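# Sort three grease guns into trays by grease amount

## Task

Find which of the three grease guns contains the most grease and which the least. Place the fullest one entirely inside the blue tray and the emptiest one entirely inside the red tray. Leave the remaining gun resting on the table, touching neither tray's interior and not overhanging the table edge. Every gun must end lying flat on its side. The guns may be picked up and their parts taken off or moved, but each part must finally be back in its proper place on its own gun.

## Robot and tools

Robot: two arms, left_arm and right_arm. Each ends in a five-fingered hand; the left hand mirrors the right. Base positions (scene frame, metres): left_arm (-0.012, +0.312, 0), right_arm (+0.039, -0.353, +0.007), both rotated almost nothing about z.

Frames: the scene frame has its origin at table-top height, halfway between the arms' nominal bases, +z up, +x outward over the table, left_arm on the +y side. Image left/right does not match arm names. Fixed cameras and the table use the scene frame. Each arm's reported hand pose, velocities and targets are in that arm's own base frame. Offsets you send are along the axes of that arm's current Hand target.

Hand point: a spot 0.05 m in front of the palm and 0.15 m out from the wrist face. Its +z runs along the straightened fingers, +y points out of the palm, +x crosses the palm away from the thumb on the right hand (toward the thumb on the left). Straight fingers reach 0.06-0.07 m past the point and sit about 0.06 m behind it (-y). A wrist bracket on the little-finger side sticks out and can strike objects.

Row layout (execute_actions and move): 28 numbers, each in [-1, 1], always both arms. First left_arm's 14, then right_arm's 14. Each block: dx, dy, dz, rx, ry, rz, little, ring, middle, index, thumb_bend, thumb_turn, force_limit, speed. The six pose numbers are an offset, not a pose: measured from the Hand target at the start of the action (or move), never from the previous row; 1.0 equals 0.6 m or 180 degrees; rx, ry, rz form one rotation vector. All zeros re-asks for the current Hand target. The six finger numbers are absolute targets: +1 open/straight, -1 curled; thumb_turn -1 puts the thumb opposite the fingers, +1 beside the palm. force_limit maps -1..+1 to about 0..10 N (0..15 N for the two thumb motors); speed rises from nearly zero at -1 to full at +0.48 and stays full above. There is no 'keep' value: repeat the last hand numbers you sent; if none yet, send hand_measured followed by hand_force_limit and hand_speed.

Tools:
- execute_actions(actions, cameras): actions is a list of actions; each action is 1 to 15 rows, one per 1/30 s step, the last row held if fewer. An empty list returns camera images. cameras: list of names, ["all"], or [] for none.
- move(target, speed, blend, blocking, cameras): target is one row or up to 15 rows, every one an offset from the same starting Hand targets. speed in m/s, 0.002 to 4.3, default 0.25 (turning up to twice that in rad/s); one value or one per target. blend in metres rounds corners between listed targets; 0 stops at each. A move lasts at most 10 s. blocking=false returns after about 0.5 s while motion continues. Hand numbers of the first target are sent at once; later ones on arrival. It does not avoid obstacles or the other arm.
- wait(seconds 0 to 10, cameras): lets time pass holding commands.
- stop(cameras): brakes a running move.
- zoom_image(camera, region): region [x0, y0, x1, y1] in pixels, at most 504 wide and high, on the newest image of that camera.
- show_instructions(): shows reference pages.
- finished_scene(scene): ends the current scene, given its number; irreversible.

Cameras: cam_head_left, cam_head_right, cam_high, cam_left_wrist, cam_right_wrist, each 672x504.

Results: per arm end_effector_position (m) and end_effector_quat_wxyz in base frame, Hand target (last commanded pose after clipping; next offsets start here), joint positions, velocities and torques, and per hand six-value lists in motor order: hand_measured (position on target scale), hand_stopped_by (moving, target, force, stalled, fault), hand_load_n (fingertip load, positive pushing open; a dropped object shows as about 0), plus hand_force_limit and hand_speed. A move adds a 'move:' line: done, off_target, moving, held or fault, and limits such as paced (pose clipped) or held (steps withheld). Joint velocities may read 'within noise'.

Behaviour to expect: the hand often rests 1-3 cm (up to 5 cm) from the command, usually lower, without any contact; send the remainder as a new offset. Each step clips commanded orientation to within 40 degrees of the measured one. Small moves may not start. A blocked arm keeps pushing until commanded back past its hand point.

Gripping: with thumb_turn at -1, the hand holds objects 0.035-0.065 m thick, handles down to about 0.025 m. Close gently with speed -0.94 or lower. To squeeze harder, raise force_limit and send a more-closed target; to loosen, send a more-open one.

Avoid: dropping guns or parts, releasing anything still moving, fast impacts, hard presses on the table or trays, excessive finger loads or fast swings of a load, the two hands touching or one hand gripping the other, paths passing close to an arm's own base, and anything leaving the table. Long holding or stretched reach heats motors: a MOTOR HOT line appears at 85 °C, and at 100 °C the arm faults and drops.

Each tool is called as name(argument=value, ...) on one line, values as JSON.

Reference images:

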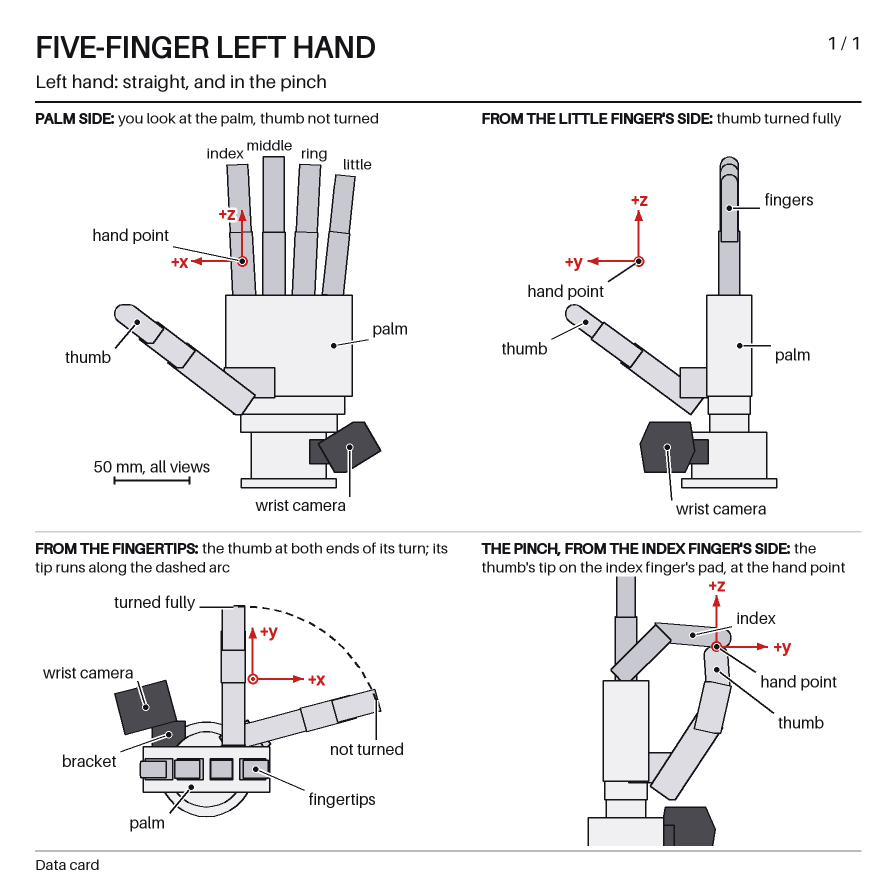

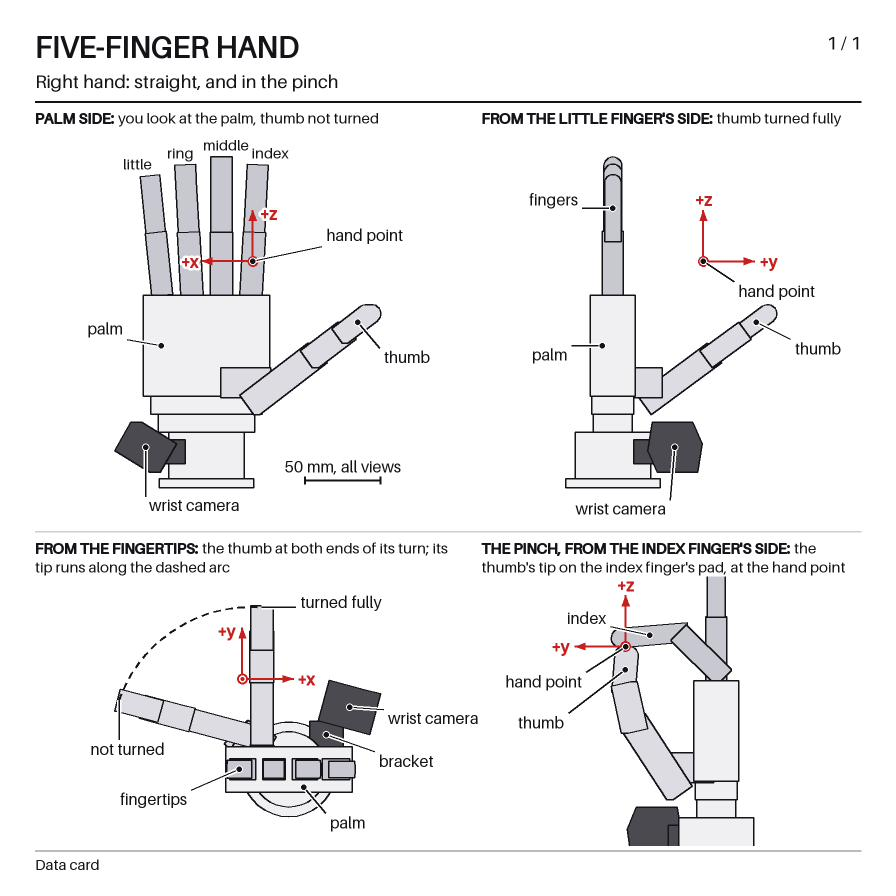

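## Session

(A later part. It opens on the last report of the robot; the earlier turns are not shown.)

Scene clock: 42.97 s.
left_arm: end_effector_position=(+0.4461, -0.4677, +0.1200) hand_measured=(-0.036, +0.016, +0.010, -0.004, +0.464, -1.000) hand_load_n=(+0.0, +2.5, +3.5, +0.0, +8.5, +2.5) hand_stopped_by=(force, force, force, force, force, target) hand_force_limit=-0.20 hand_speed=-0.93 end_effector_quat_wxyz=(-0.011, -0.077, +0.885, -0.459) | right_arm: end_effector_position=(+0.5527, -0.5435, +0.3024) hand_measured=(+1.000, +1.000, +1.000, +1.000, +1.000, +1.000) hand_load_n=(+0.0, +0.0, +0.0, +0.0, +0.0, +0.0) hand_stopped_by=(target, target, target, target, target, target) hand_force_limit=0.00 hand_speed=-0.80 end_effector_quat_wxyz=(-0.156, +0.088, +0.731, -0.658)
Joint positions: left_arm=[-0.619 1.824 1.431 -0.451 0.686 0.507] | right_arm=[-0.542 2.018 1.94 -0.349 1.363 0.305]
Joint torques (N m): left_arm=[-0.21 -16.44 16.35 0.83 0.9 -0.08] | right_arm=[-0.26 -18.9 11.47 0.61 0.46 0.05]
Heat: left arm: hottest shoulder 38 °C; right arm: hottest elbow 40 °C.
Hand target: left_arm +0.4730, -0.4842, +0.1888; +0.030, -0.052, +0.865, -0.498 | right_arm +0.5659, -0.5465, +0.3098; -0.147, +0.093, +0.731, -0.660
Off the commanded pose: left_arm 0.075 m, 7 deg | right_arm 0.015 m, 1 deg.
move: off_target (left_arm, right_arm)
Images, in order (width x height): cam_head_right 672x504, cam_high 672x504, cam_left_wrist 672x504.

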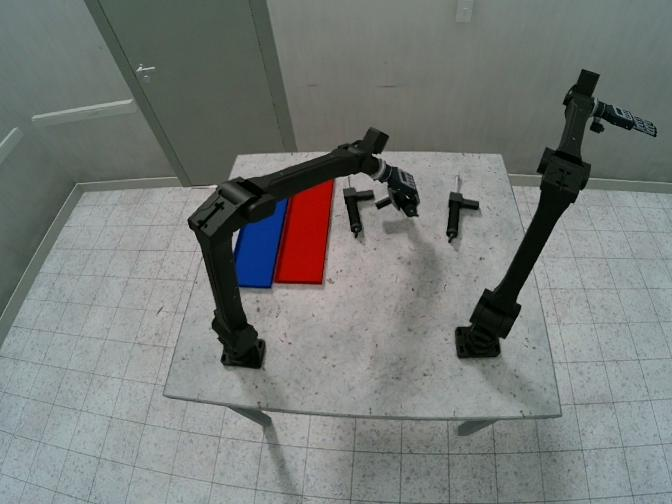

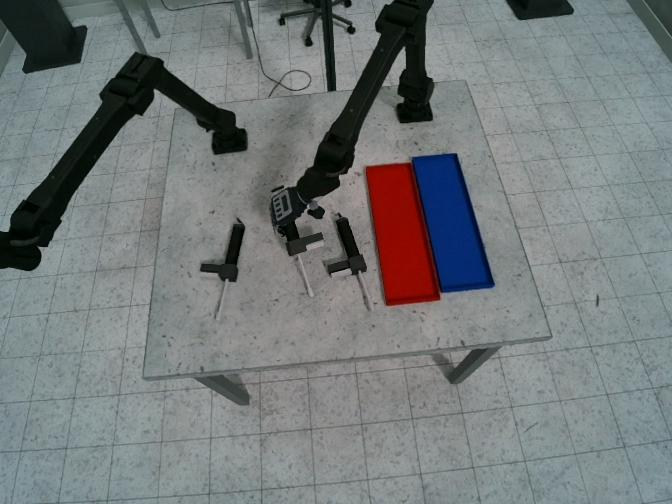

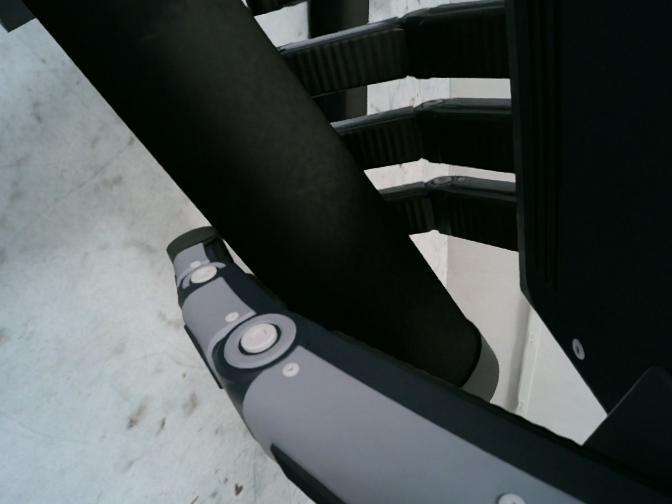

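move(target=[0.038,0.2415,0.1205,0,0,0,-0.44,-0.44,-0.44,-0.44,-0.3,-1,-0.2,-0.93,0,0,0,0,0,0,1,1,1,1,1,1,0,-0.8], speed=0.06, cameras=["cam_head_right","cam_high","cam_left_wrist"])

zoom_image(camera="cam_high", region=[200, 160, 380, 320])

Scene clock: 46.93 s.
left_arm: end_effector_position=(+0.4441, -0.4709, +0.0236) hand_measured=(-0.036, +0.016, +0.010, -0.002, +0.462, -1.000) hand_load_n=(+0.0, +0.0, -2.0, +2.5, +3.5, +0.5) hand_stopped_by=(force, force, force, force, force, target) hand_force_limit=-0.20 hand_speed=-0.93 end_effector_quat_wxyz=(+0.021, -0.057, +0.870, -0.490) | right_arm: end_effector_position=(+0.5527, -0.5435, +0.3024) hand_measured=(+1.000, +1.000, +1.000, +1.000, +1.000, +1.000) hand_load_n=(+0.0, +0.0, +0.0, +0.0, +0.0, +0.0) hand_stopped_by=(target, target, target, target, target, target) hand_force_limit=0.00 hand_speed=-0.80 end_effector_quat_wxyz=(-0.156, +0.088, +0.731, -0.658)
Joint positions: left_arm=[-0.624 1.921 1.249 -0.066 0.688 0.501] | right_arm=[-0.542 2.018 1.94 -0.349 1.363 0.305]
Joint torques (N m): left_arm=[-0.97 -13.1 8.39 2.28 0.36 -0.13] | right_arm=[-0.26 -18.96 11.45 0.62 0.46 0.05]
Heat: left arm: hottest shoulder 38 °C; right arm: hottest elbow 41 °C.
Hand target: left_arm +0.4489, -0.4770, +0.0271; +0.030, -0.052, +0.865, -0.498 | right_arm +0.5659, -0.5465, +0.3098; -0.147, +0.093, +0.731, -0.660
Off the commanded pose: left_arm 0.009 m, 2 deg | right_arm 0.015 m, 1 deg.
move: off_target (right_arm)
Images, in order (width x height): cam_head_right 672x504, cam_high 672x504, cam_left_wrist 672x504.

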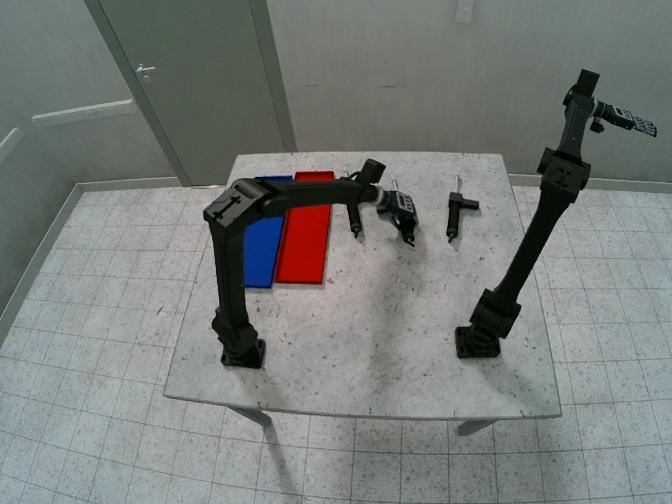

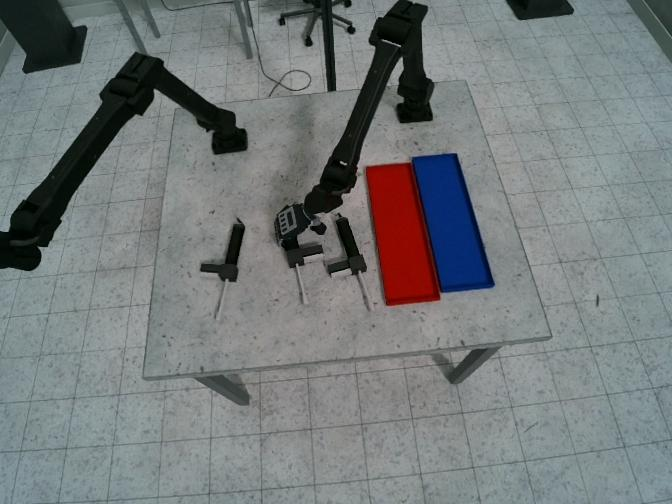

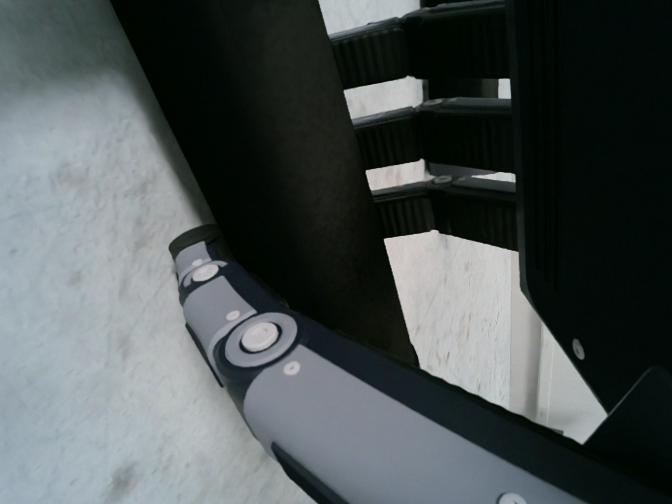

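Scaled by 2.800.

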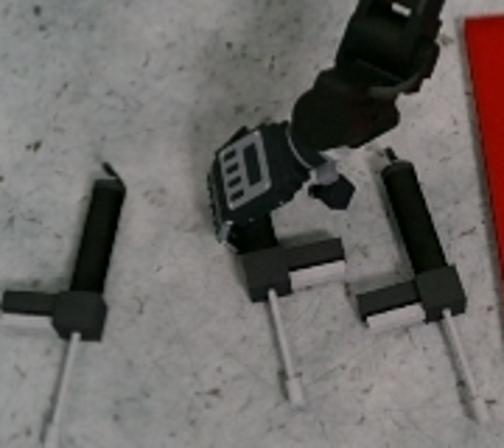

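move(target=[0,-0.03,-0.0175,0,0,0,0.35,0.35,0.35,0.35,0.6,-1,0,-0.4,0,0,0,0,0,0,1,1,1,1,1,1,0,-0.8], speed=0.05, cameras=["cam_left_wrist"])

Scene clock: 48.90 s.
left_arm: end_effector_position=(+0.4438, -0.4707, +0.0323) hand_measured=(+0.350, +0.350, +0.350, +0.350, +0.600, -1.000) hand_load_n=(-0.5, +0.0, +0.0, +0.0, +0.0, +0.0) hand_stopped_by=(target, target, target, target, target, target) hand_force_limit=0.00 hand_speed=-0.40 end_effector_quat_wxyz=(+0.023, -0.056, +0.869, -0.492) | right_arm: end_effector_position=(+0.5527, -0.5435, +0.3024) hand_measured=(+1.000, +1.000, +1.000, +1.000, +1.000, +1.000) hand_load_n=(+0.0, +0.0, -0.5, +0.0, +0.0, +0.0) hand_stopped_by=(target, target, target, target, target, target) hand_force_limit=0.00 hand_speed=-0.80 end_effector_quat_wxyz=(-0.156, +0.088, +0.731, -0.658)
Joint positions: left_arm=[-0.624 1.905 1.248 -0.074 0.689 0.501] | right_arm=[-0.542 2.018 1.94 -0.349 1.363 0.305]
Joint torques (N m): left_arm=[-1.08 -14.04 9.78 0.61 0.35 -0.16] | right_arm=[-0.26 -18.9 11.44 0.59 0.46 0.05]
Heat: left arm: hottest shoulder 38 °C; right arm: hottest elbow 41 °C.
Hand target: left_arm +0.4488, -0.4769, +0.0478; +0.030, -0.052, +0.865, -0.498 | right_arm +0.5659, -0.5465, +0.3098; -0.147, +0.093, +0.731, -0.660
Off the commanded pose: left_arm 0.018 m, 1 deg | right_arm 0.015 m, 1 deg.
move: off_target (left_arm, right_arm)
Images, in order (width x height): cam_left_wrist 672x504.

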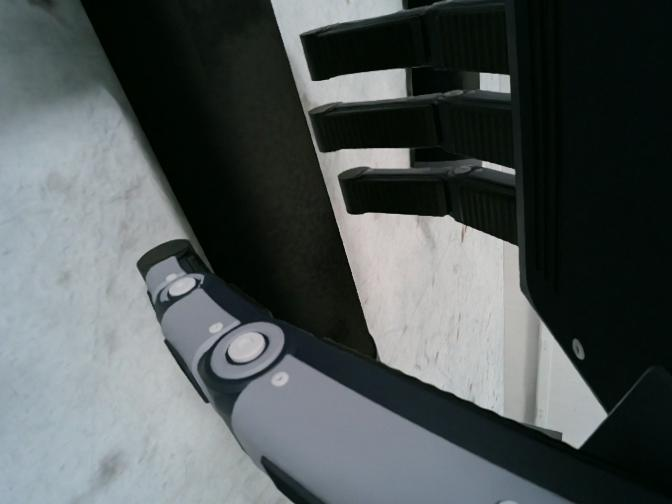

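move(target=[-0.005,0.0502,0.0297,0,0,0,0.3,0.3,0.3,0.3,0.6,-1,0,-0.4,0,0,0,0,0,0,1,1,1,1,1,1,0,-0.8], speed=0.04, cameras=["cam_left_wrist"])

execute_actions(actions=[[[0,0,0,0,0,0,-0.4,-0.4,-0.4,-0.4,-0.3,-1,-0.2,-0.9,0,0,0,0,0,0,1,1,1,1,1,1,0,-0.8]]])

execute_actions(actions=[[[0,0,0,0,0,0,-0.42,-0.42,-0.42,-0.42,-0.32,-1,0,-0.92,0,0,0,0,0,0,1,1,1,1,1,1,0,-0.8]]], cameras=["cam_left_wrist"])

Scene clock: 50.30 s.
left_arm: end_effector_position=(+0.4487, -0.4744, +0.0215) hand_measured=(+0.300, +0.300, +0.300, +0.300, +0.600, -1.000) hand_load_n=(+0.0, +0.0, +0.0, +0.0, +1.0, +1.0) hand_stopped_by=(target, target, target, target, target, target) hand_force_limit=0.00 hand_speed=-0.40 end_effector_quat_wxyz=(+0.029, -0.052, +0.865, -0.497) | right_arm: end_effector_position=(+0.5527, -0.5435, +0.3024) hand_measured=(+1.000, +1.000, +1.000, +1.000, +1.000, +1.000) hand_load_n=(+0.0, +0.0, +0.0, -0.5, +0.0, +0.0) hand_stopped_by=(target, target, target, target, target, target) hand_force_limit=0.00 hand_speed=-0.80 end_effector_quat_wxyz=(-0.156, +0.088, +0.731, -0.658)
Joint positions: left_arm=[-0.624 1.932 1.248 -0.029 0.691 0.501] | right_arm=[-0.542 2.018 1.94 -0.349 1.363 0.305]
Joint torques (N m): left_arm=[-1.03 -11.75 8.27 1.78 0.32 -0.11] | right_arm=[-0.32 -18.9 11.45 0.59 0.46 0.05]
Heat: left arm: hottest shoulder 38 °C; right arm: hottest elbow 41 °C.
Hand target: left_arm +0.4519, -0.4768, +0.0130; +0.030, -0.052, +0.865, -0.498 | right_arm +0.5659, -0.5465, +0.3098; -0.147, +0.093, +0.731, -0.660
Off the commanded pose: left_arm 0.010 m, 0 deg | right_arm 0.015 m, 1 deg.
move: off_target (right_arm)
Images, in order (width x height): cam_left_wrist 672x504.

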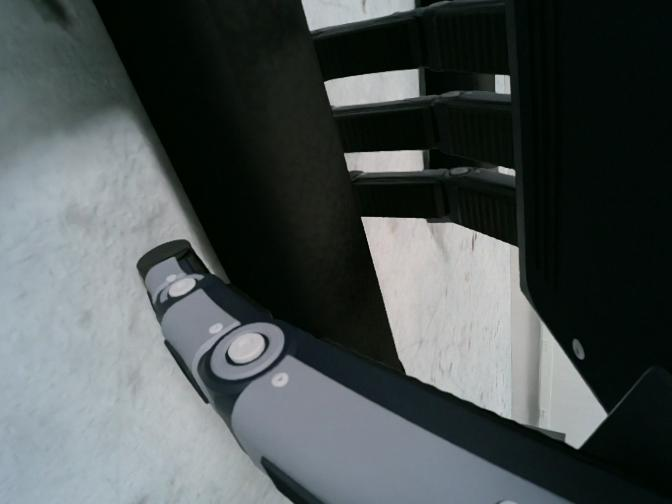

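Scene clock: 51.90 s.
left_arm: end_effector_position=(+0.4503, -0.4761, +0.0218) hand_measured=(-0.072, -0.014, +0.022, +0.060, +0.480, -1.000) hand_load_n=(+2.5, +4.0, +2.0, +1.0, +7.0, +2.0) hand_stopped_by=(force, force, force, force, force, target) hand_force_limit=-0.20 hand_speed=-0.90 end_effector_quat_wxyz=(+0.032, -0.049, +0.863, -0.501) | right_arm: end_effector_position=(+0.5527, -0.5435, +0.3024) hand_measured=(+1.000, +1.000, +1.000, +1.000, +1.000, +1.000) hand_load_n=(+0.0, +0.0, +0.0, +0.0, +0.0, -0.5) hand_stopped_by=(target, target, target, target, target, target) hand_force_limit=0.00 hand_speed=-0.80 end_effector_quat_wxyz=(-0.156, +0.088, +0.731, -0.658)
Joint positions: left_arm=[-0.624 1.934 1.248 -0.015 0.693 0.501] | right_arm=[-0.542 2.018 1.94 -0.349 1.363 0.305]
Joint torques (N m): left_arm=[-0.56 -12.16 8.24 1.26 0.21 -0.1] | right_arm=[-0.21 -18.9 11.44 0.59 0.46 0.04]
Heat: left arm: hottest shoulder 38 °C; right arm: hottest elbow 41 °C.
Hand target: left_arm +0.4520, -0.4767, +0.0128; +0.030, -0.053, +0.865, -0.498 | right_arm +0.5659, -0.5465, +0.3098; -0.147, +0.093, +0.731, -0.660
Off the commanded pose: left_arm 0.009 m, 1 deg | right_arm 0.015 m, 1 deg.
Step readings (end_effector_position of left_arm | right_arm):
0: (+0.4487, -0.4744, +0.0215) | (+0.5527, -0.5435, +0.3024)
1: (+0.4487, -0.4744, +0.0215) | (+0.5527, -0.5435, +0.3024)
2: (+0.4487, -0.4744, +0.0215) | (+0.5527, -0.5435, +0.3024)
4: (+0.4489, -0.4747, +0.0213) | (+0.5527, -0.5435, +0.3024)
8: (+0.4501, -0.4755, +0.0216) | (+0.5527, -0.5435, +0.3024)
15: (+0.4503, -0.4759, +0.0220) | (+0.5527, -0.5435, +0.3024)

Scene clock: 52.60 s.
left_arm: end_effector_position=(+0.4501, -0.4765, +0.0217) hand_measured=(-0.084, -0.020, +0.002, +0.032, +0.480, -1.000) hand_load_n=(+3.5, +0.0, +5.5, +6.5, +14.5, +1.5) hand_stopped_by=(force, force, force, force, force, target) hand_force_limit=0.00 hand_speed=-0.92 end_effector_quat_wxyz=(+0.032, -0.048, +0.863, -0.501) | right_arm: end_effector_position=(+0.5527, -0.5435, +0.3024) hand_measured=(+1.000, +1.000, +1.000, +1.000, +1.000, +1.000) hand_load_n=(+0.0, +0.0, +0.0, +0.0, +0.0, -0.5) hand_stopped_by=(target, target, target, target, target, target) hand_force_limit=0.00 hand_speed=-0.80 end_effector_quat_wxyz=(-0.156, +0.088, +0.731, -0.658)
Joint positions: left_arm=[-0.625 1.935 1.248 -0.013 0.693 0.501] | right_arm=[-0.542 2.018 1.94 -0.349 1.363 0.305]
Joint torques (N m): left_arm=[-0.79 -12.4 8.31 1.11 0.22 -0.11] | right_arm=[-0.26 -18.9 11.47 0.59 0.46 0.04]
Motor temperatures (°C): left_arm=[32 38 35 30 29 31] | right_arm=[33 35 42 31 29 31]
Heat: left arm: hottest shoulder 38 °C; right arm: hottest elbow 42 °C.
Hand target: left_arm +0.4519, -0.4768, +0.0129; +0.030, -0.052, +0.865, -0.498 | right_arm +0.5659, -0.5465, +0.3098; -0.147, +0.093, +0.731, -0.660
Off the commanded pose: left_arm 0.009 m, 1 deg | right_arm 0.015 m, 1 deg.
Step readings (end_effector_position of left_arm | right_arm):
0: (+0.4503, -0.4761, +0.0218) | (+0.5527, -0.5435, +0.3024)
1: (+0.4503, -0.4761, +0.0218) | (+0.5527, -0.5435, +0.3024)
2: (+0.4503, -0.4761, +0.0218) | (+0.5527, -0.5435, +0.3024)
4: (+0.4503, -0.4763, +0.0219) | (+0.5527, -0.5435, +0.3024)
8: (+0.4501, -0.4765, +0.0217) | (+0.5527, -0.5435, +0.3024)
15: (+0.4501, -0.4765, +0.0217) | (+0.5527, -0.5435, +0.3024)
Images, in order (width x height): cam_left_wrist 672x504.

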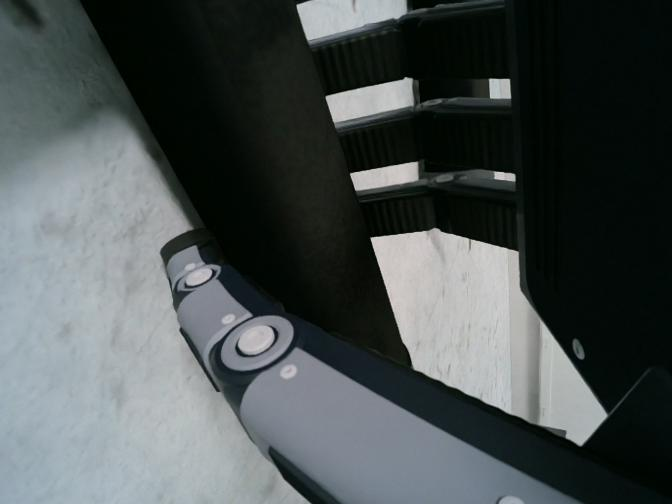

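move(target=[-0.02,-0.139,-0.07,0,0,0,-0.42,-0.42,-0.42,-0.42,-0.32,-1,0,-0.92,0,0,0,0,0,0,1,1,1,1,1,1,0,-0.8], speed=0.06, cameras=["cam_head_right","cam_high","cam_left_wrist"])

zoom_image(camera="cam_high", region=[200, 160, 380, 320])

Scene clock: 54.90 s.
left_arm: end_effector_position=(+0.4310, -0.4609, +0.0419) hand_measured=(-0.084, -0.020, +0.002, +0.032, +0.480, -1.000) hand_load_n=(+4.0, +0.0, +1.0, +1.0, +10.0, +2.5) hand_stopped_by=(force, force, force, force, force, target) hand_force_limit=0.00 hand_speed=-0.92 end_effector_quat_wxyz=(-0.012, -0.074, +0.884, -0.461) | right_arm: end_effector_position=(+0.5527, -0.5435, +0.3024) hand_measured=(+1.000, +1.000, +1.000, +1.000, +1.000, +1.000) hand_load_n=(+0.0, +0.0, +0.0, +0.0, +0.0, +0.0) hand_stopped_by=(target, target, target, target, target, target) hand_force_limit=0.00 hand_speed=-0.80 end_effector_quat_wxyz=(-0.156, +0.088, +0.731, -0.658)
Joint positions: left_arm=[-0.624 1.884 1.287 -0.243 0.688 0.507] | right_arm=[-0.542 2.018 1.94 -0.349 1.363 0.305]
Joint torques (N m): left_arm=[-0.56 -16.73 15.1 0.9 0.72 -0.09] | right_arm=[-0.21 -18.9 11.45 0.59 0.46 0.05]
Heat: left arm: hottest shoulder 38 °C; right arm: hottest elbow 42 °C.
Hand target: left_arm +0.4645, -0.4809, +0.1062; +0.030, -0.052, +0.865, -0.498 | right_arm +0.5659, -0.5465, +0.3098; -0.147, +0.093, +0.731, -0.660
Off the commanded pose: left_arm 0.075 m, 7 deg | right_arm 0.015 m, 1 deg.
move: off_target (left_arm, right_arm)
Images, in order (width x height): cam_head_right 672x504, cam_high 672x504, cam_left_wrist 672x504.

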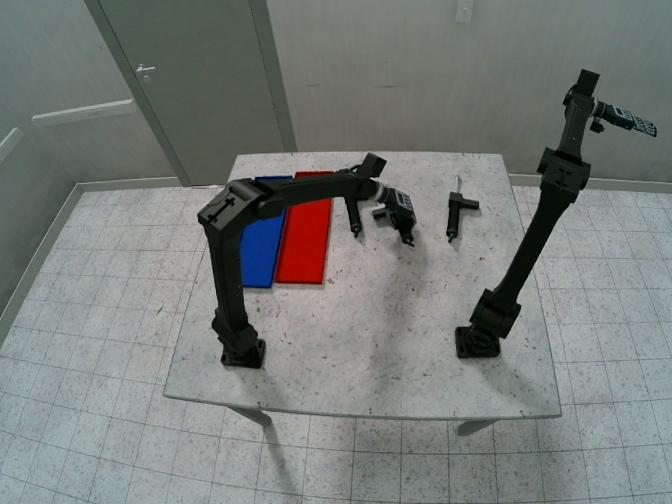

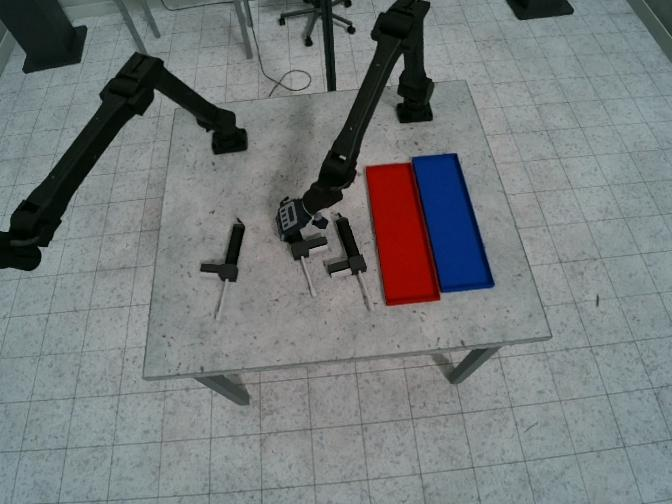

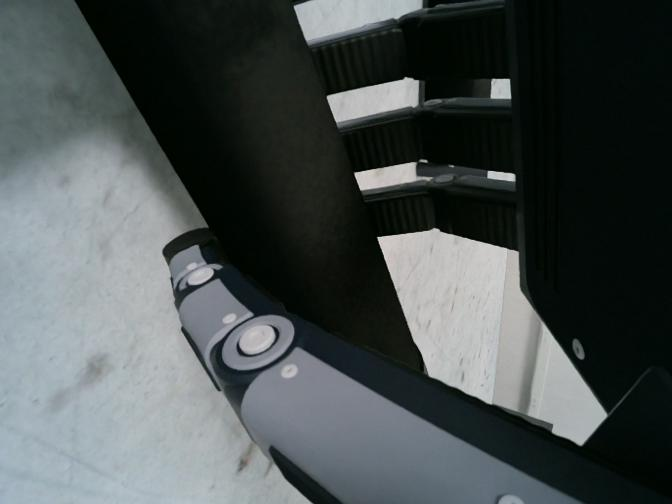

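Scaled by 2.800.

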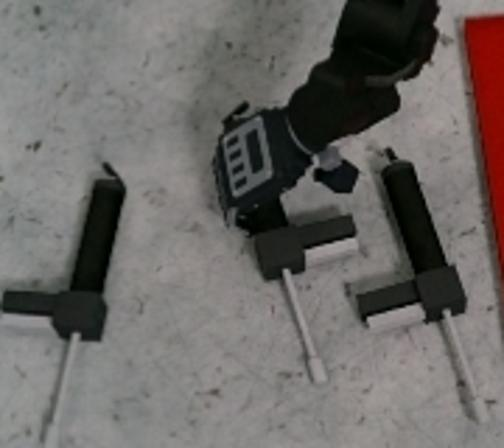

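move(target=[-0.01,-0.1,-0.055,0,0,0.055,-0.42,-0.42,-0.42,-0.42,-0.32,-1,0,-0.92,0,0,0,0,0,0,1,1,1,1,1,1,0,-0.8], speed=0.06, cameras=["cam_head_right","cam_high","cam_left_wrist"])

zoom_image(camera="cam_high", region=[200, 160, 380, 320])

Scene clock: 57.20 s.
left_arm: end_effector_position=(+0.4450, -0.4592, +0.1053) hand_measured=(-0.084, -0.020, +0.002, +0.032, +0.480, -1.000) hand_load_n=(+0.0, +6.0, +1.0, +0.0, +8.5, +4.5) hand_stopped_by=(force, force, force, force, force, target) hand_force_limit=0.00 hand_speed=-0.92 end_effector_quat_wxyz=(+0.027, -0.008, +0.889, -0.457) | right_arm: end_effector_position=(+0.5527, -0.5435, +0.3024) hand_measured=(+1.000, +1.000, +1.000, +1.000, +1.000, +1.000) hand_load_n=(+0.0, +0.0, +0.0, +0.0, +0.0, +0.0) hand_stopped_by=(target, target, target, target, target, target) hand_force_limit=0.00 hand_speed=-0.80 end_effector_quat_wxyz=(-0.156, +0.088, +0.731, -0.658)
Joint positions: left_arm=[-0.624 1.806 1.376 -0.41 0.677 0.66] | right_arm=[-0.542 2.018 1.94 -0.349 1.363 0.305]
Joint torques (N m): left_arm=[-0.91 -16.03 16.43 0.87 0.81 0.02] | right_arm=[-0.26 -18.9 11.47 0.59 0.46 0.05]
Heat: left arm: hottest shoulder 38 °C; right arm: hottest elbow 42 °C.
Hand target: left_arm +0.4707, -0.4817, +0.1744; +0.072, +0.022, +0.866, -0.494 | right_arm +0.5659, -0.5465, +0.3098; -0.147, +0.093, +0.731, -0.660
Off the commanded pose: left_arm 0.077 m, 8 deg | right_arm 0.015 m, 1 deg.
move: off_target (left_arm, right_arm)
Images, in order (width x height): cam_head_right 672x504, cam_high 672x504, cam_left_wrist 672x504.

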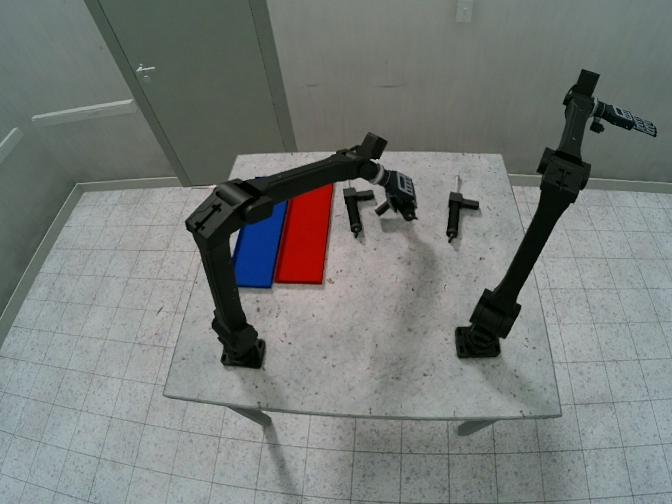

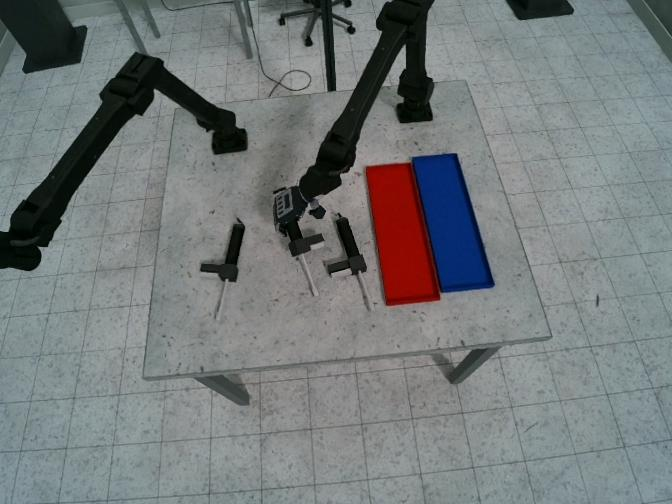

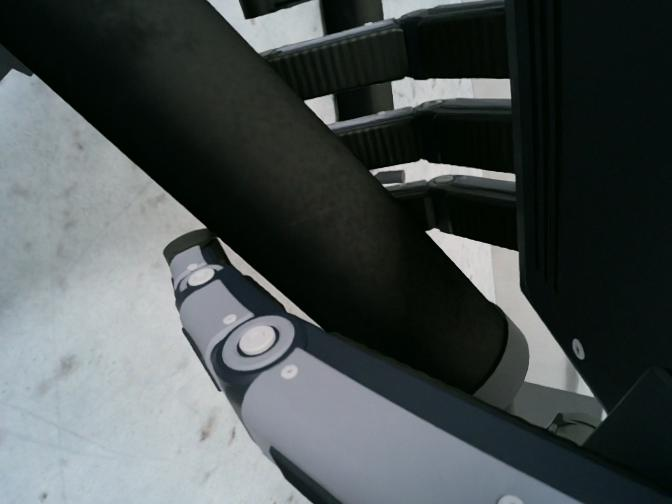

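Scaled by 2.800.

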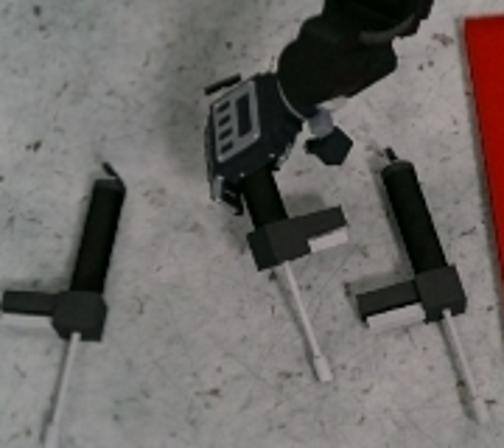

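move(target=[0.03,0.212,0.112,0,0,-0.055,-0.42,-0.42,-0.42,-0.42,-0.32,-1,0,-0.92,0,0,0,0,0,0,1,1,1,1,1,1,0,-0.8], speed=0.06, cameras=["cam_high"])

Scene clock: 61.50 s.
left_arm: end_effector_position=(+0.4613, -0.4756, +0.0241) hand_measured=(-0.084, -0.020, +0.002, +0.032, +0.480, -1.000) hand_load_n=(+1.0, +0.0, -0.5, +3.0, +5.0, +1.0) hand_stopped_by=(force, force, force, force, force, target) hand_force_limit=0.00 hand_speed=-0.92 end_effector_quat_wxyz=(+0.016, -0.051, +0.871, -0.489) | right_arm: end_effector_position=(+0.5527, -0.5435, +0.3024) hand_measured=(+1.000, +1.000, +1.000, +1.000, +1.000, +1.000) hand_load_n=(+0.0, +0.0, +0.0, +0.0, +0.0, +0.0) hand_stopped_by=(target, target, target, target, target, target) hand_force_limit=0.00 hand_speed=-0.80 end_effector_quat_wxyz=(-0.156, +0.088, +0.731, -0.658)
Joint positions: left_arm=[-0.612 1.959 1.319 -0.117 0.709 0.526] | right_arm=[-0.542 2.018 1.94 -0.349 1.363 0.305]
Joint torques (N m): left_arm=[0.15 -13.57 8.58 2.07 0.39 -0.13] | right_arm=[-0.26 -18.9 11.45 0.59 0.46 0.05]
Heat: left arm: hottest shoulder 39 °C; right arm: hottest elbow 42 °C.
Hand target: left_arm +0.4740, -0.4749, +0.0299; +0.030, -0.052, +0.865, -0.498 | right_arm +0.5659, -0.5465, +0.3098; -0.147, +0.093, +0.731, -0.660
Off the commanded pose: left_arm 0.014 m, 2 deg | right_arm 0.015 m, 1 deg.
move: off_target (left_arm, right_arm)
Images, in order (width x height): cam_high 672x504.

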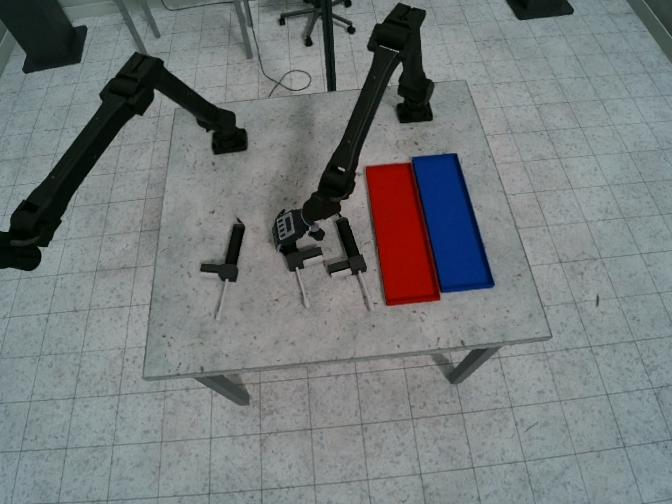

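execute_actions(actions=[[[0,0,0,0,0,0,0.35,0.35,0.35,0.35,0.7,-1,0,-0.4,0,0,0,0,0,0,1,1,1,1,1,1,0,-0.8]],[[0,0,0,0,0,0,0.35,0.35,0.35,0.35,0.7,-1,0,-0.4,0,0,0,0,0,0,1,1,1,1,1,1,0,-0.8]]])

move(target=[[0,-0.13,-0.075,0,0,0,0.35,0.35,0.35,0.35,0.7,-1,0,-0.4,0,0,0,0,0,0,1,1,1,1,1,1,0,-0.8],[0,-0.03,-0.35,0,0,0,0.35,0.35,0.35,0.35,0.7,-1,0,-0.4,0,0,0,0,0,0,1,1,1,1,1,1,0,-0.8]], speed=0.15, cameras=["cam_high","cam_left_wrist"])

Scene clock: 62.93 s.
left_arm: end_effector_position=(+0.4660, -0.4745, +0.0255) hand_measured=(+0.350, +0.350, +0.350, +0.350, +0.700, -1.000) hand_load_n=(+0.0, +0.0, +0.0, +0.0, +0.0, +0.0) hand_stopped_by=(target, target, target, target, target, target) hand_force_limit=0.00 hand_speed=-0.40 end_effector_quat_wxyz=(+0.022, -0.051, +0.869, -0.492) | right_arm: end_effector_position=(+0.5527, -0.5435, +0.3024) hand_measured=(+1.000, +1.000, +1.000, +1.000, +1.000, +1.000) hand_load_n=(+0.0, +0.0, +0.0, +0.0, +0.0, +0.0) hand_stopped_by=(target, target, target, target, target, target) hand_force_limit=0.00 hand_speed=-0.80 end_effector_quat_wxyz=(-0.156, +0.088, +0.731, -0.658)
Joint positions: left_arm=[-0.607 1.96 1.319 -0.104 0.709 0.526] | right_arm=[-0.542 2.018 1.94 -0.349 1.363 0.305]
Joint torques (N m): left_arm=[-0.03 -14.1 8.58 1.62 0.34 -0.15] | right_arm=[-0.26 -18.84 11.45 0.59 0.46 0.04]
Heat: left arm: hottest shoulder 39 °C; right arm: hottest elbow 43 °C.
Hand target: left_arm +0.4740, -0.4749, +0.0297; +0.030, -0.052, +0.865, -0.498 | right_arm +0.5659, -0.5465, +0.3098; -0.147, +0.093, +0.731, -0.660
Off the commanded pose: left_arm 0.009 m, 1 deg | right_arm 0.015 m, 1 deg.
Step readings (end_effector_position of left_arm | right_arm):
0: (+0.4613, -0.4757, +0.0240) | (+0.5527, -0.5435, +0.3024)
1: (+0.4613, -0.4757, +0.0240) | (+0.5527, -0.5435, +0.3024)
2: (+0.4613, -0.4757, +0.0240) | (+0.5527, -0.5435, +0.3024)
4: (+0.4625, -0.4757, +0.0245) | (+0.5527, -0.5435, +0.3024)
8: (+0.4653, -0.4749, +0.0253) | (+0.5527, -0.5435, +0.3024)
15: (+0.4658, -0.4747, +0.0255) | (+0.5527, -0.5435, +0.3024)
16: (+0.4660, -0.4745, +0.0255) | (+0.5527, -0.5435, +0.3024)
17: (+0.4660, -0.4745, +0.0255) | (+0.5527, -0.5435, +0.3024)
19: (+0.4660, -0.4745, +0.0255) | (+0.5527, -0.5435, +0.3024)
23: (+0.4660, -0.4745, +0.0255) | (+0.5527, -0.5435, +0.3024)
30: (+0.4660, -0.4745, +0.0255) | (+0.5527, -0.5435, +0.3024)

Scene clock: 66.10 s.
left_arm: end_effector_position=(+0.4548, -0.3047, +0.1471) hand_measured=(+0.350, +0.350, +0.350, +0.350, +0.700, -1.000) hand_load_n=(+0.0, +0.0, +0.0, +0.0, +0.0, +0.0) hand_stopped_by=(target, target, target, target, target, target) hand_force_limit=0.00 hand_speed=-0.40 end_effector_quat_wxyz=(+0.028, -0.057, +0.865, -0.498) | right_arm: end_effector_position=(+0.5527, -0.5435, +0.3024) hand_measured=(+1.000, +1.000, +1.000, +1.000, +1.000, +1.000) hand_load_n=(+0.0, +0.0, +0.0, +0.0, +0.0, +0.0) hand_stopped_by=(target, target, target, target, target, target) hand_force_limit=0.00 hand_speed=-0.80 end_effector_quat_wxyz=(-0.156, +0.088, +0.731, -0.658)
Joint positions: left_arm=[-0.336 1.603 1.196 -0.515 0.887 0.786] | right_arm=[-0.542 2.018 1.94 -0.349 1.363 0.305]
Joint torques (N m): left_arm=[-0.67 -11.34 8.76 0.36 0.65 0] | right_arm=[-0.26 -18.9 11.47 0.58 0.46 0.05]
Heat: left arm: hottest shoulder 39 °C; right arm: hottest elbow 43 °C.
Hand target: left_arm +0.4533, -0.3036, +0.1507; +0.030, -0.052, +0.865, -0.498 | right_arm +0.5659, -0.5465, +0.3098; -0.147, +0.093, +0.731, -0.660
Off the commanded pose: left_arm 0.004 m, 1 deg | right_arm 0.015 m, 1 deg.
move: off_target (right_arm)
Images, in order (width x height): cam_high 672x504, cam_left_wrist 672x504.

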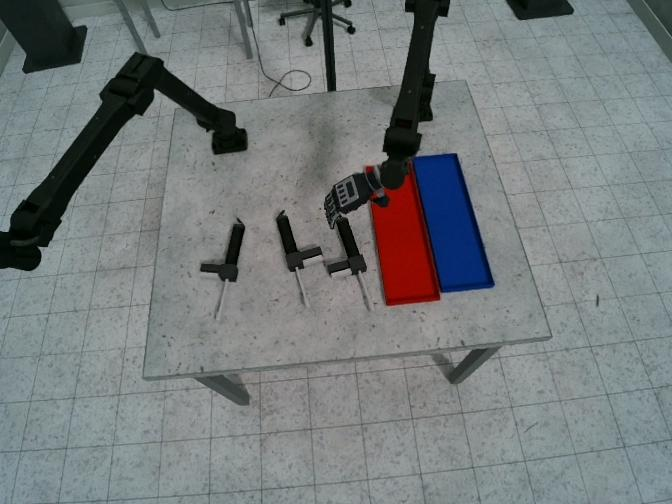

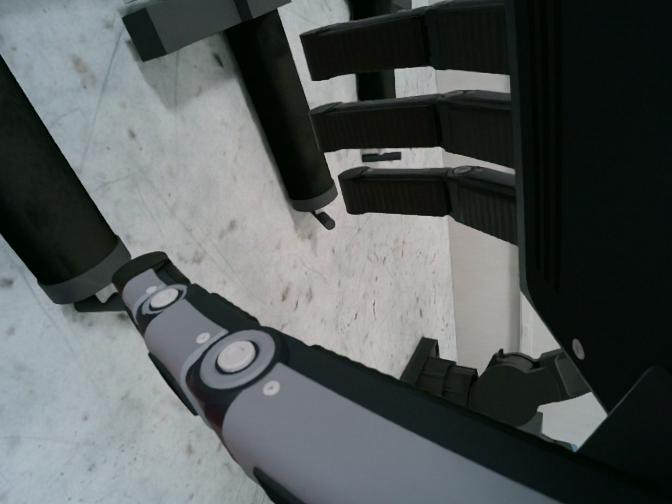

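move(target=[-0.2813,-0.0173,0.03,0,0,0,0.35,0.35,0.35,0.35,0.7,-1,0,-0.4,0,0,0,0,0,0,1,1,1,1,1,1,0,-0.8], speed=0.2, cameras=["cam_left_wrist"])

zoom_image(camera="cam_left_wrist", region=[0, 0, 500, 400])

Scene clock: 68.03 s.
left_arm: end_effector_position=(+0.6079, -0.3021, +0.1364) hand_measured=(+0.350, +0.350, +0.350, +0.350, +0.700, -1.000) hand_load_n=(+0.0, +0.0, +0.0, +0.0, +0.0, +0.0) hand_stopped_by=(target, target, target, target, target, target) hand_force_limit=0.00 hand_speed=-0.40 end_effector_quat_wxyz=(+0.015, -0.064, +0.867, -0.493) | right_arm: end_effector_position=(+0.5527, -0.5435, +0.3024) hand_measured=(+1.000, +1.000, +1.000, +1.000, +1.000, +1.000) hand_load_n=(+0.0, +0.0, +0.0, +0.0, +0.0, -0.5) hand_stopped_by=(target, target, target, target, target, target) hand_force_limit=0.00 hand_speed=-0.80 end_effector_quat_wxyz=(-0.156, +0.088, +0.731, -0.658)
Joint positions: left_arm=[-0.253 2 1.745 -0.788 0.935 0.9] | right_arm=[-0.542 2.018 1.94 -0.349 1.363 0.305]
Joint torques (N m): left_arm=[-0.26 -14.21 13.79 0.28 0.75 0] | right_arm=[-0.26 -18.96 11.45 0.58 0.46 0.05]
Heat: left arm: hottest shoulder 39 °C; right arm: hottest elbow 43 °C.
Hand target: left_arm +0.6234, -0.3040, +0.1507; +0.030, -0.052, +0.865, -0.498 | right_arm +0.5659, -0.5465, +0.3098; -0.147, +0.093, +0.731, -0.660
Off the commanded pose: left_arm 0.021 m, 2 deg | right_arm 0.015 m, 1 deg.
move: off_target (left_arm, right_arm)
Images, in order (width x height): cam_left_wrist 672x504.

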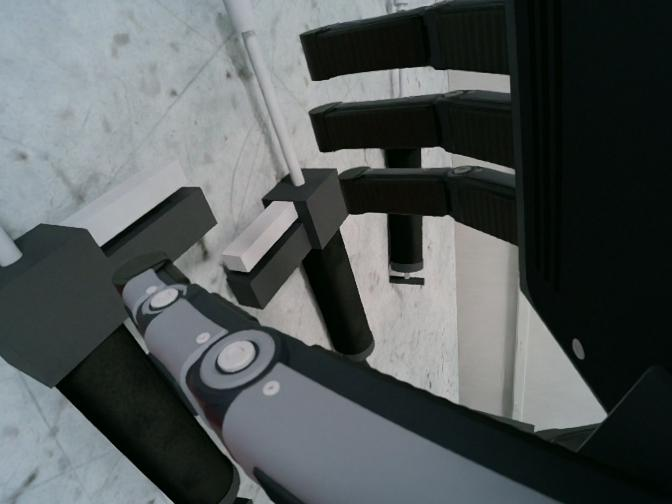

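Scaled by 1.008.

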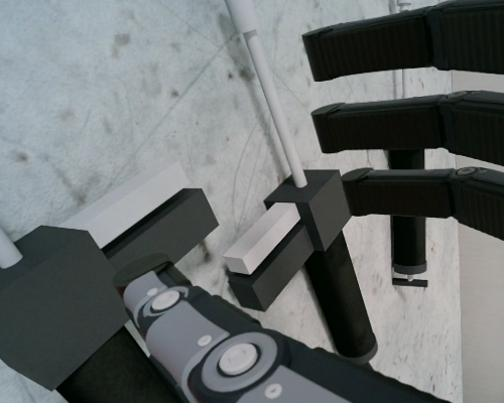

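wait(seconds=0.1, cameras=["cam_high"])

zoom_image(camera="cam_high", region=[200, 160, 380, 320])

Scene clock: 68.87 s.
left_arm: end_effector_position=(+0.6079, -0.3021, +0.1364) hand_measured=(+0.350, +0.350, +0.350, +0.350, +0.700, -1.000) hand_load_n=(+0.0, +0.0, +0.0, -0.5, +0.0, +0.0) hand_stopped_by=(target, target, target, target, target, target) hand_force_limit=0.00 hand_speed=-0.40 end_effector_quat_wxyz=(+0.014, -0.064, +0.867, -0.493) | right_arm: end_effector_position=(+0.5527, -0.5435, +0.3024) hand_measured=(+1.000, +1.000, +1.000, +1.000, +1.000, +1.000) hand_load_n=(+0.0, +0.0, +0.0, +0.0, +0.0, +0.0) hand_stopped_by=(target, target, target, target, target, target) hand_force_limit=0.00 hand_speed=-0.80 end_effector_quat_wxyz=(-0.156, +0.088, +0.731, -0.658)
Joint positions: left_arm=[-0.253 2 1.745 -0.789 0.935 0.9] | right_arm=[-0.542 2.018 1.94 -0.349 1.363 0.305]
Joint torques (N m): left_arm=[-0.67 -14.1 13.82 0.21 0.74 0.02] | right_arm=[-0.26 -18.9 11.45 0.58 0.46 0.05]
Heat: left arm: hottest shoulder 39 °C; right arm: hottest elbow 43 °C.
Hand target: left_arm +0.6234, -0.3040, +0.1507; +0.030, -0.052, +0.865, -0.498 | right_arm +0.5659, -0.5465, +0.3098; -0.147, +0.093, +0.731, -0.660
Off the commanded pose: left_arm 0.021 m, 2 deg | right_arm 0.015 m, 1 deg.
wait: 0.10 s; at rest from the start
Images, in order (width x height): cam_high 672x504.

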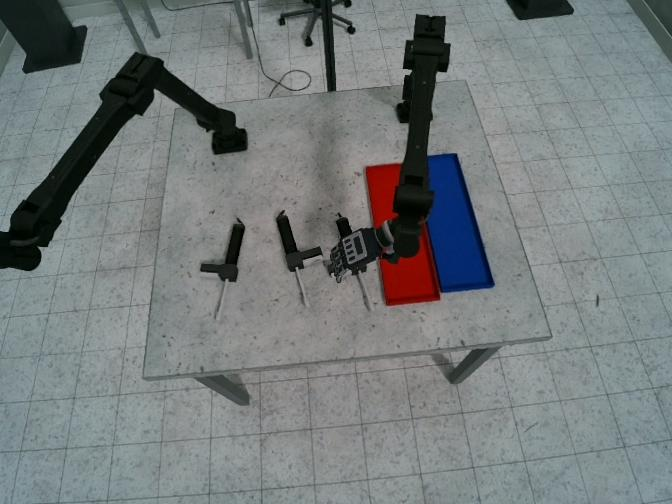

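Scaled by 2.800.

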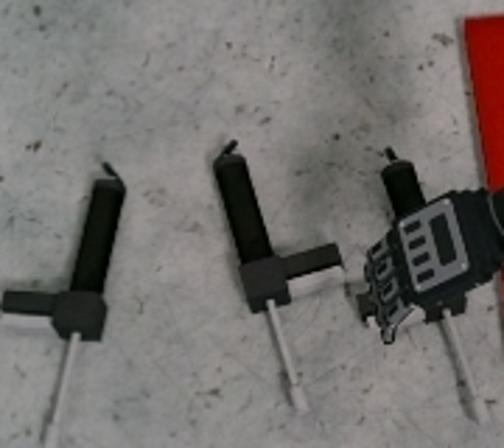

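move(target=[0.2225,-0.068,0.2202,0.0556,-0.0237,-0.0111,1,1,0.3,0.3,0.5,-1,0,-0.4,0,0,0,0,0,0,1,1,1,1,1,1,0,-0.8], speed=0.2, cameras=["cam_high","cam_head_right","cam_left_wrist"])

zoom_image(camera="cam_high", region=[200, 160, 380, 320])

Scene clock: 71.60 s.
left_arm: end_effector_position=(+0.5044, -0.4538, +0.1083) hand_measured=(+1.000, +1.000, +0.300, +0.300, +0.500, -1.000) hand_load_n=(+0.0, +0.0, +0.0, +0.0, +0.0, +0.0) hand_stopped_by=(target, target, target, target, target, target) hand_force_limit=0.00 hand_speed=-0.40 end_effector_quat_wxyz=(+0.049, -0.084, +0.821, -0.563) | right_arm: end_effector_position=(+0.5527, -0.5435, +0.3024) hand_measured=(+1.000, +1.000, +1.000, +1.000, +1.000, +1.000) hand_load_n=(+0.0, +0.0, +0.0, +0.0, +0.0, +0.0) hand_stopped_by=(target, target, target, target, target, target) hand_force_limit=0.00 hand_speed=-0.80 end_effector_quat_wxyz=(-0.156, +0.088, +0.731, -0.658)
Joint positions: left_arm=[-0.522 1.861 1.305 0.019 0.785 0.383] | right_arm=[-0.542 2.018 1.94 -0.349 1.363 0.305]
Joint torques (N m): left_arm=[-0.73 -14.27 8.35 1.78 0.24 -0.16] | right_arm=[-0.26 -18.96 11.45 0.61 0.46 0.05]
Heat: left arm: hottest shoulder 39 °C; right arm: hottest elbow 43 °C.
Hand target: left_arm +0.5071, -0.4537, +0.1197; +0.058, -0.083, +0.816, -0.570 | right_arm +0.5659, -0.5465, +0.3098; -0.147, +0.093, +0.731, -0.660
Off the commanded pose: left_arm 0.012 m, 1 deg | right_arm 0.015 m, 1 deg.
move: off_target (left_arm, right_arm)
Images, in order (width x height): cam_head_right 672x504, cam_high 672x504, cam_left_wrist 672x504.

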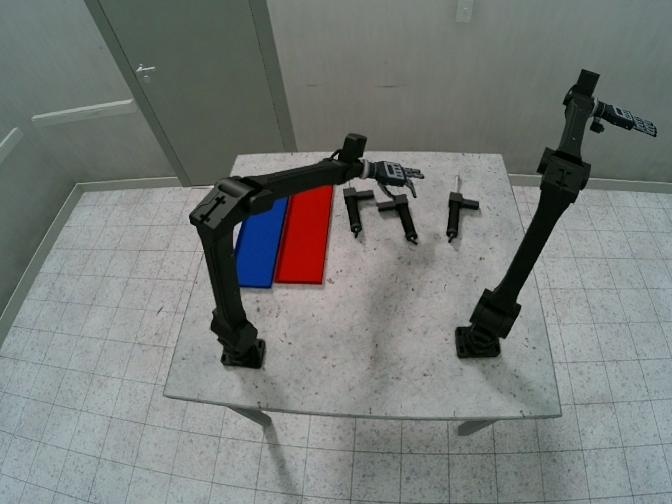

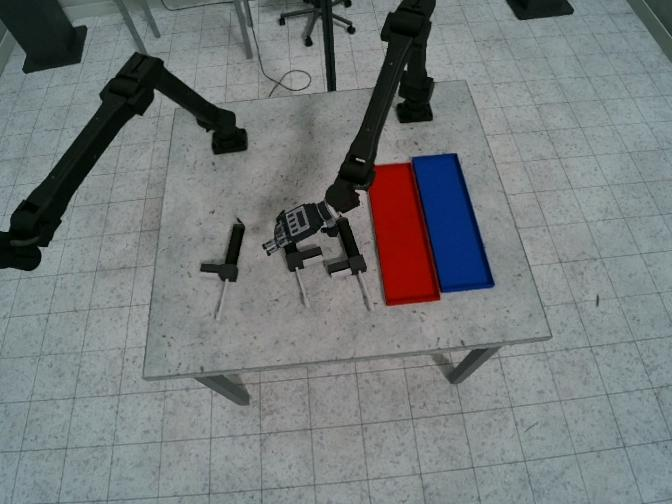

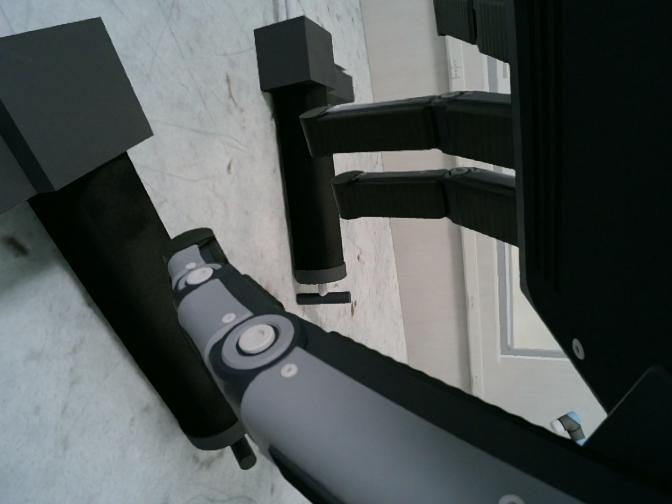

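Scaled by 2.800.

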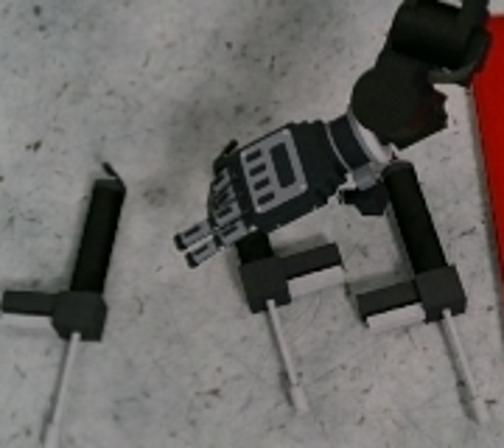

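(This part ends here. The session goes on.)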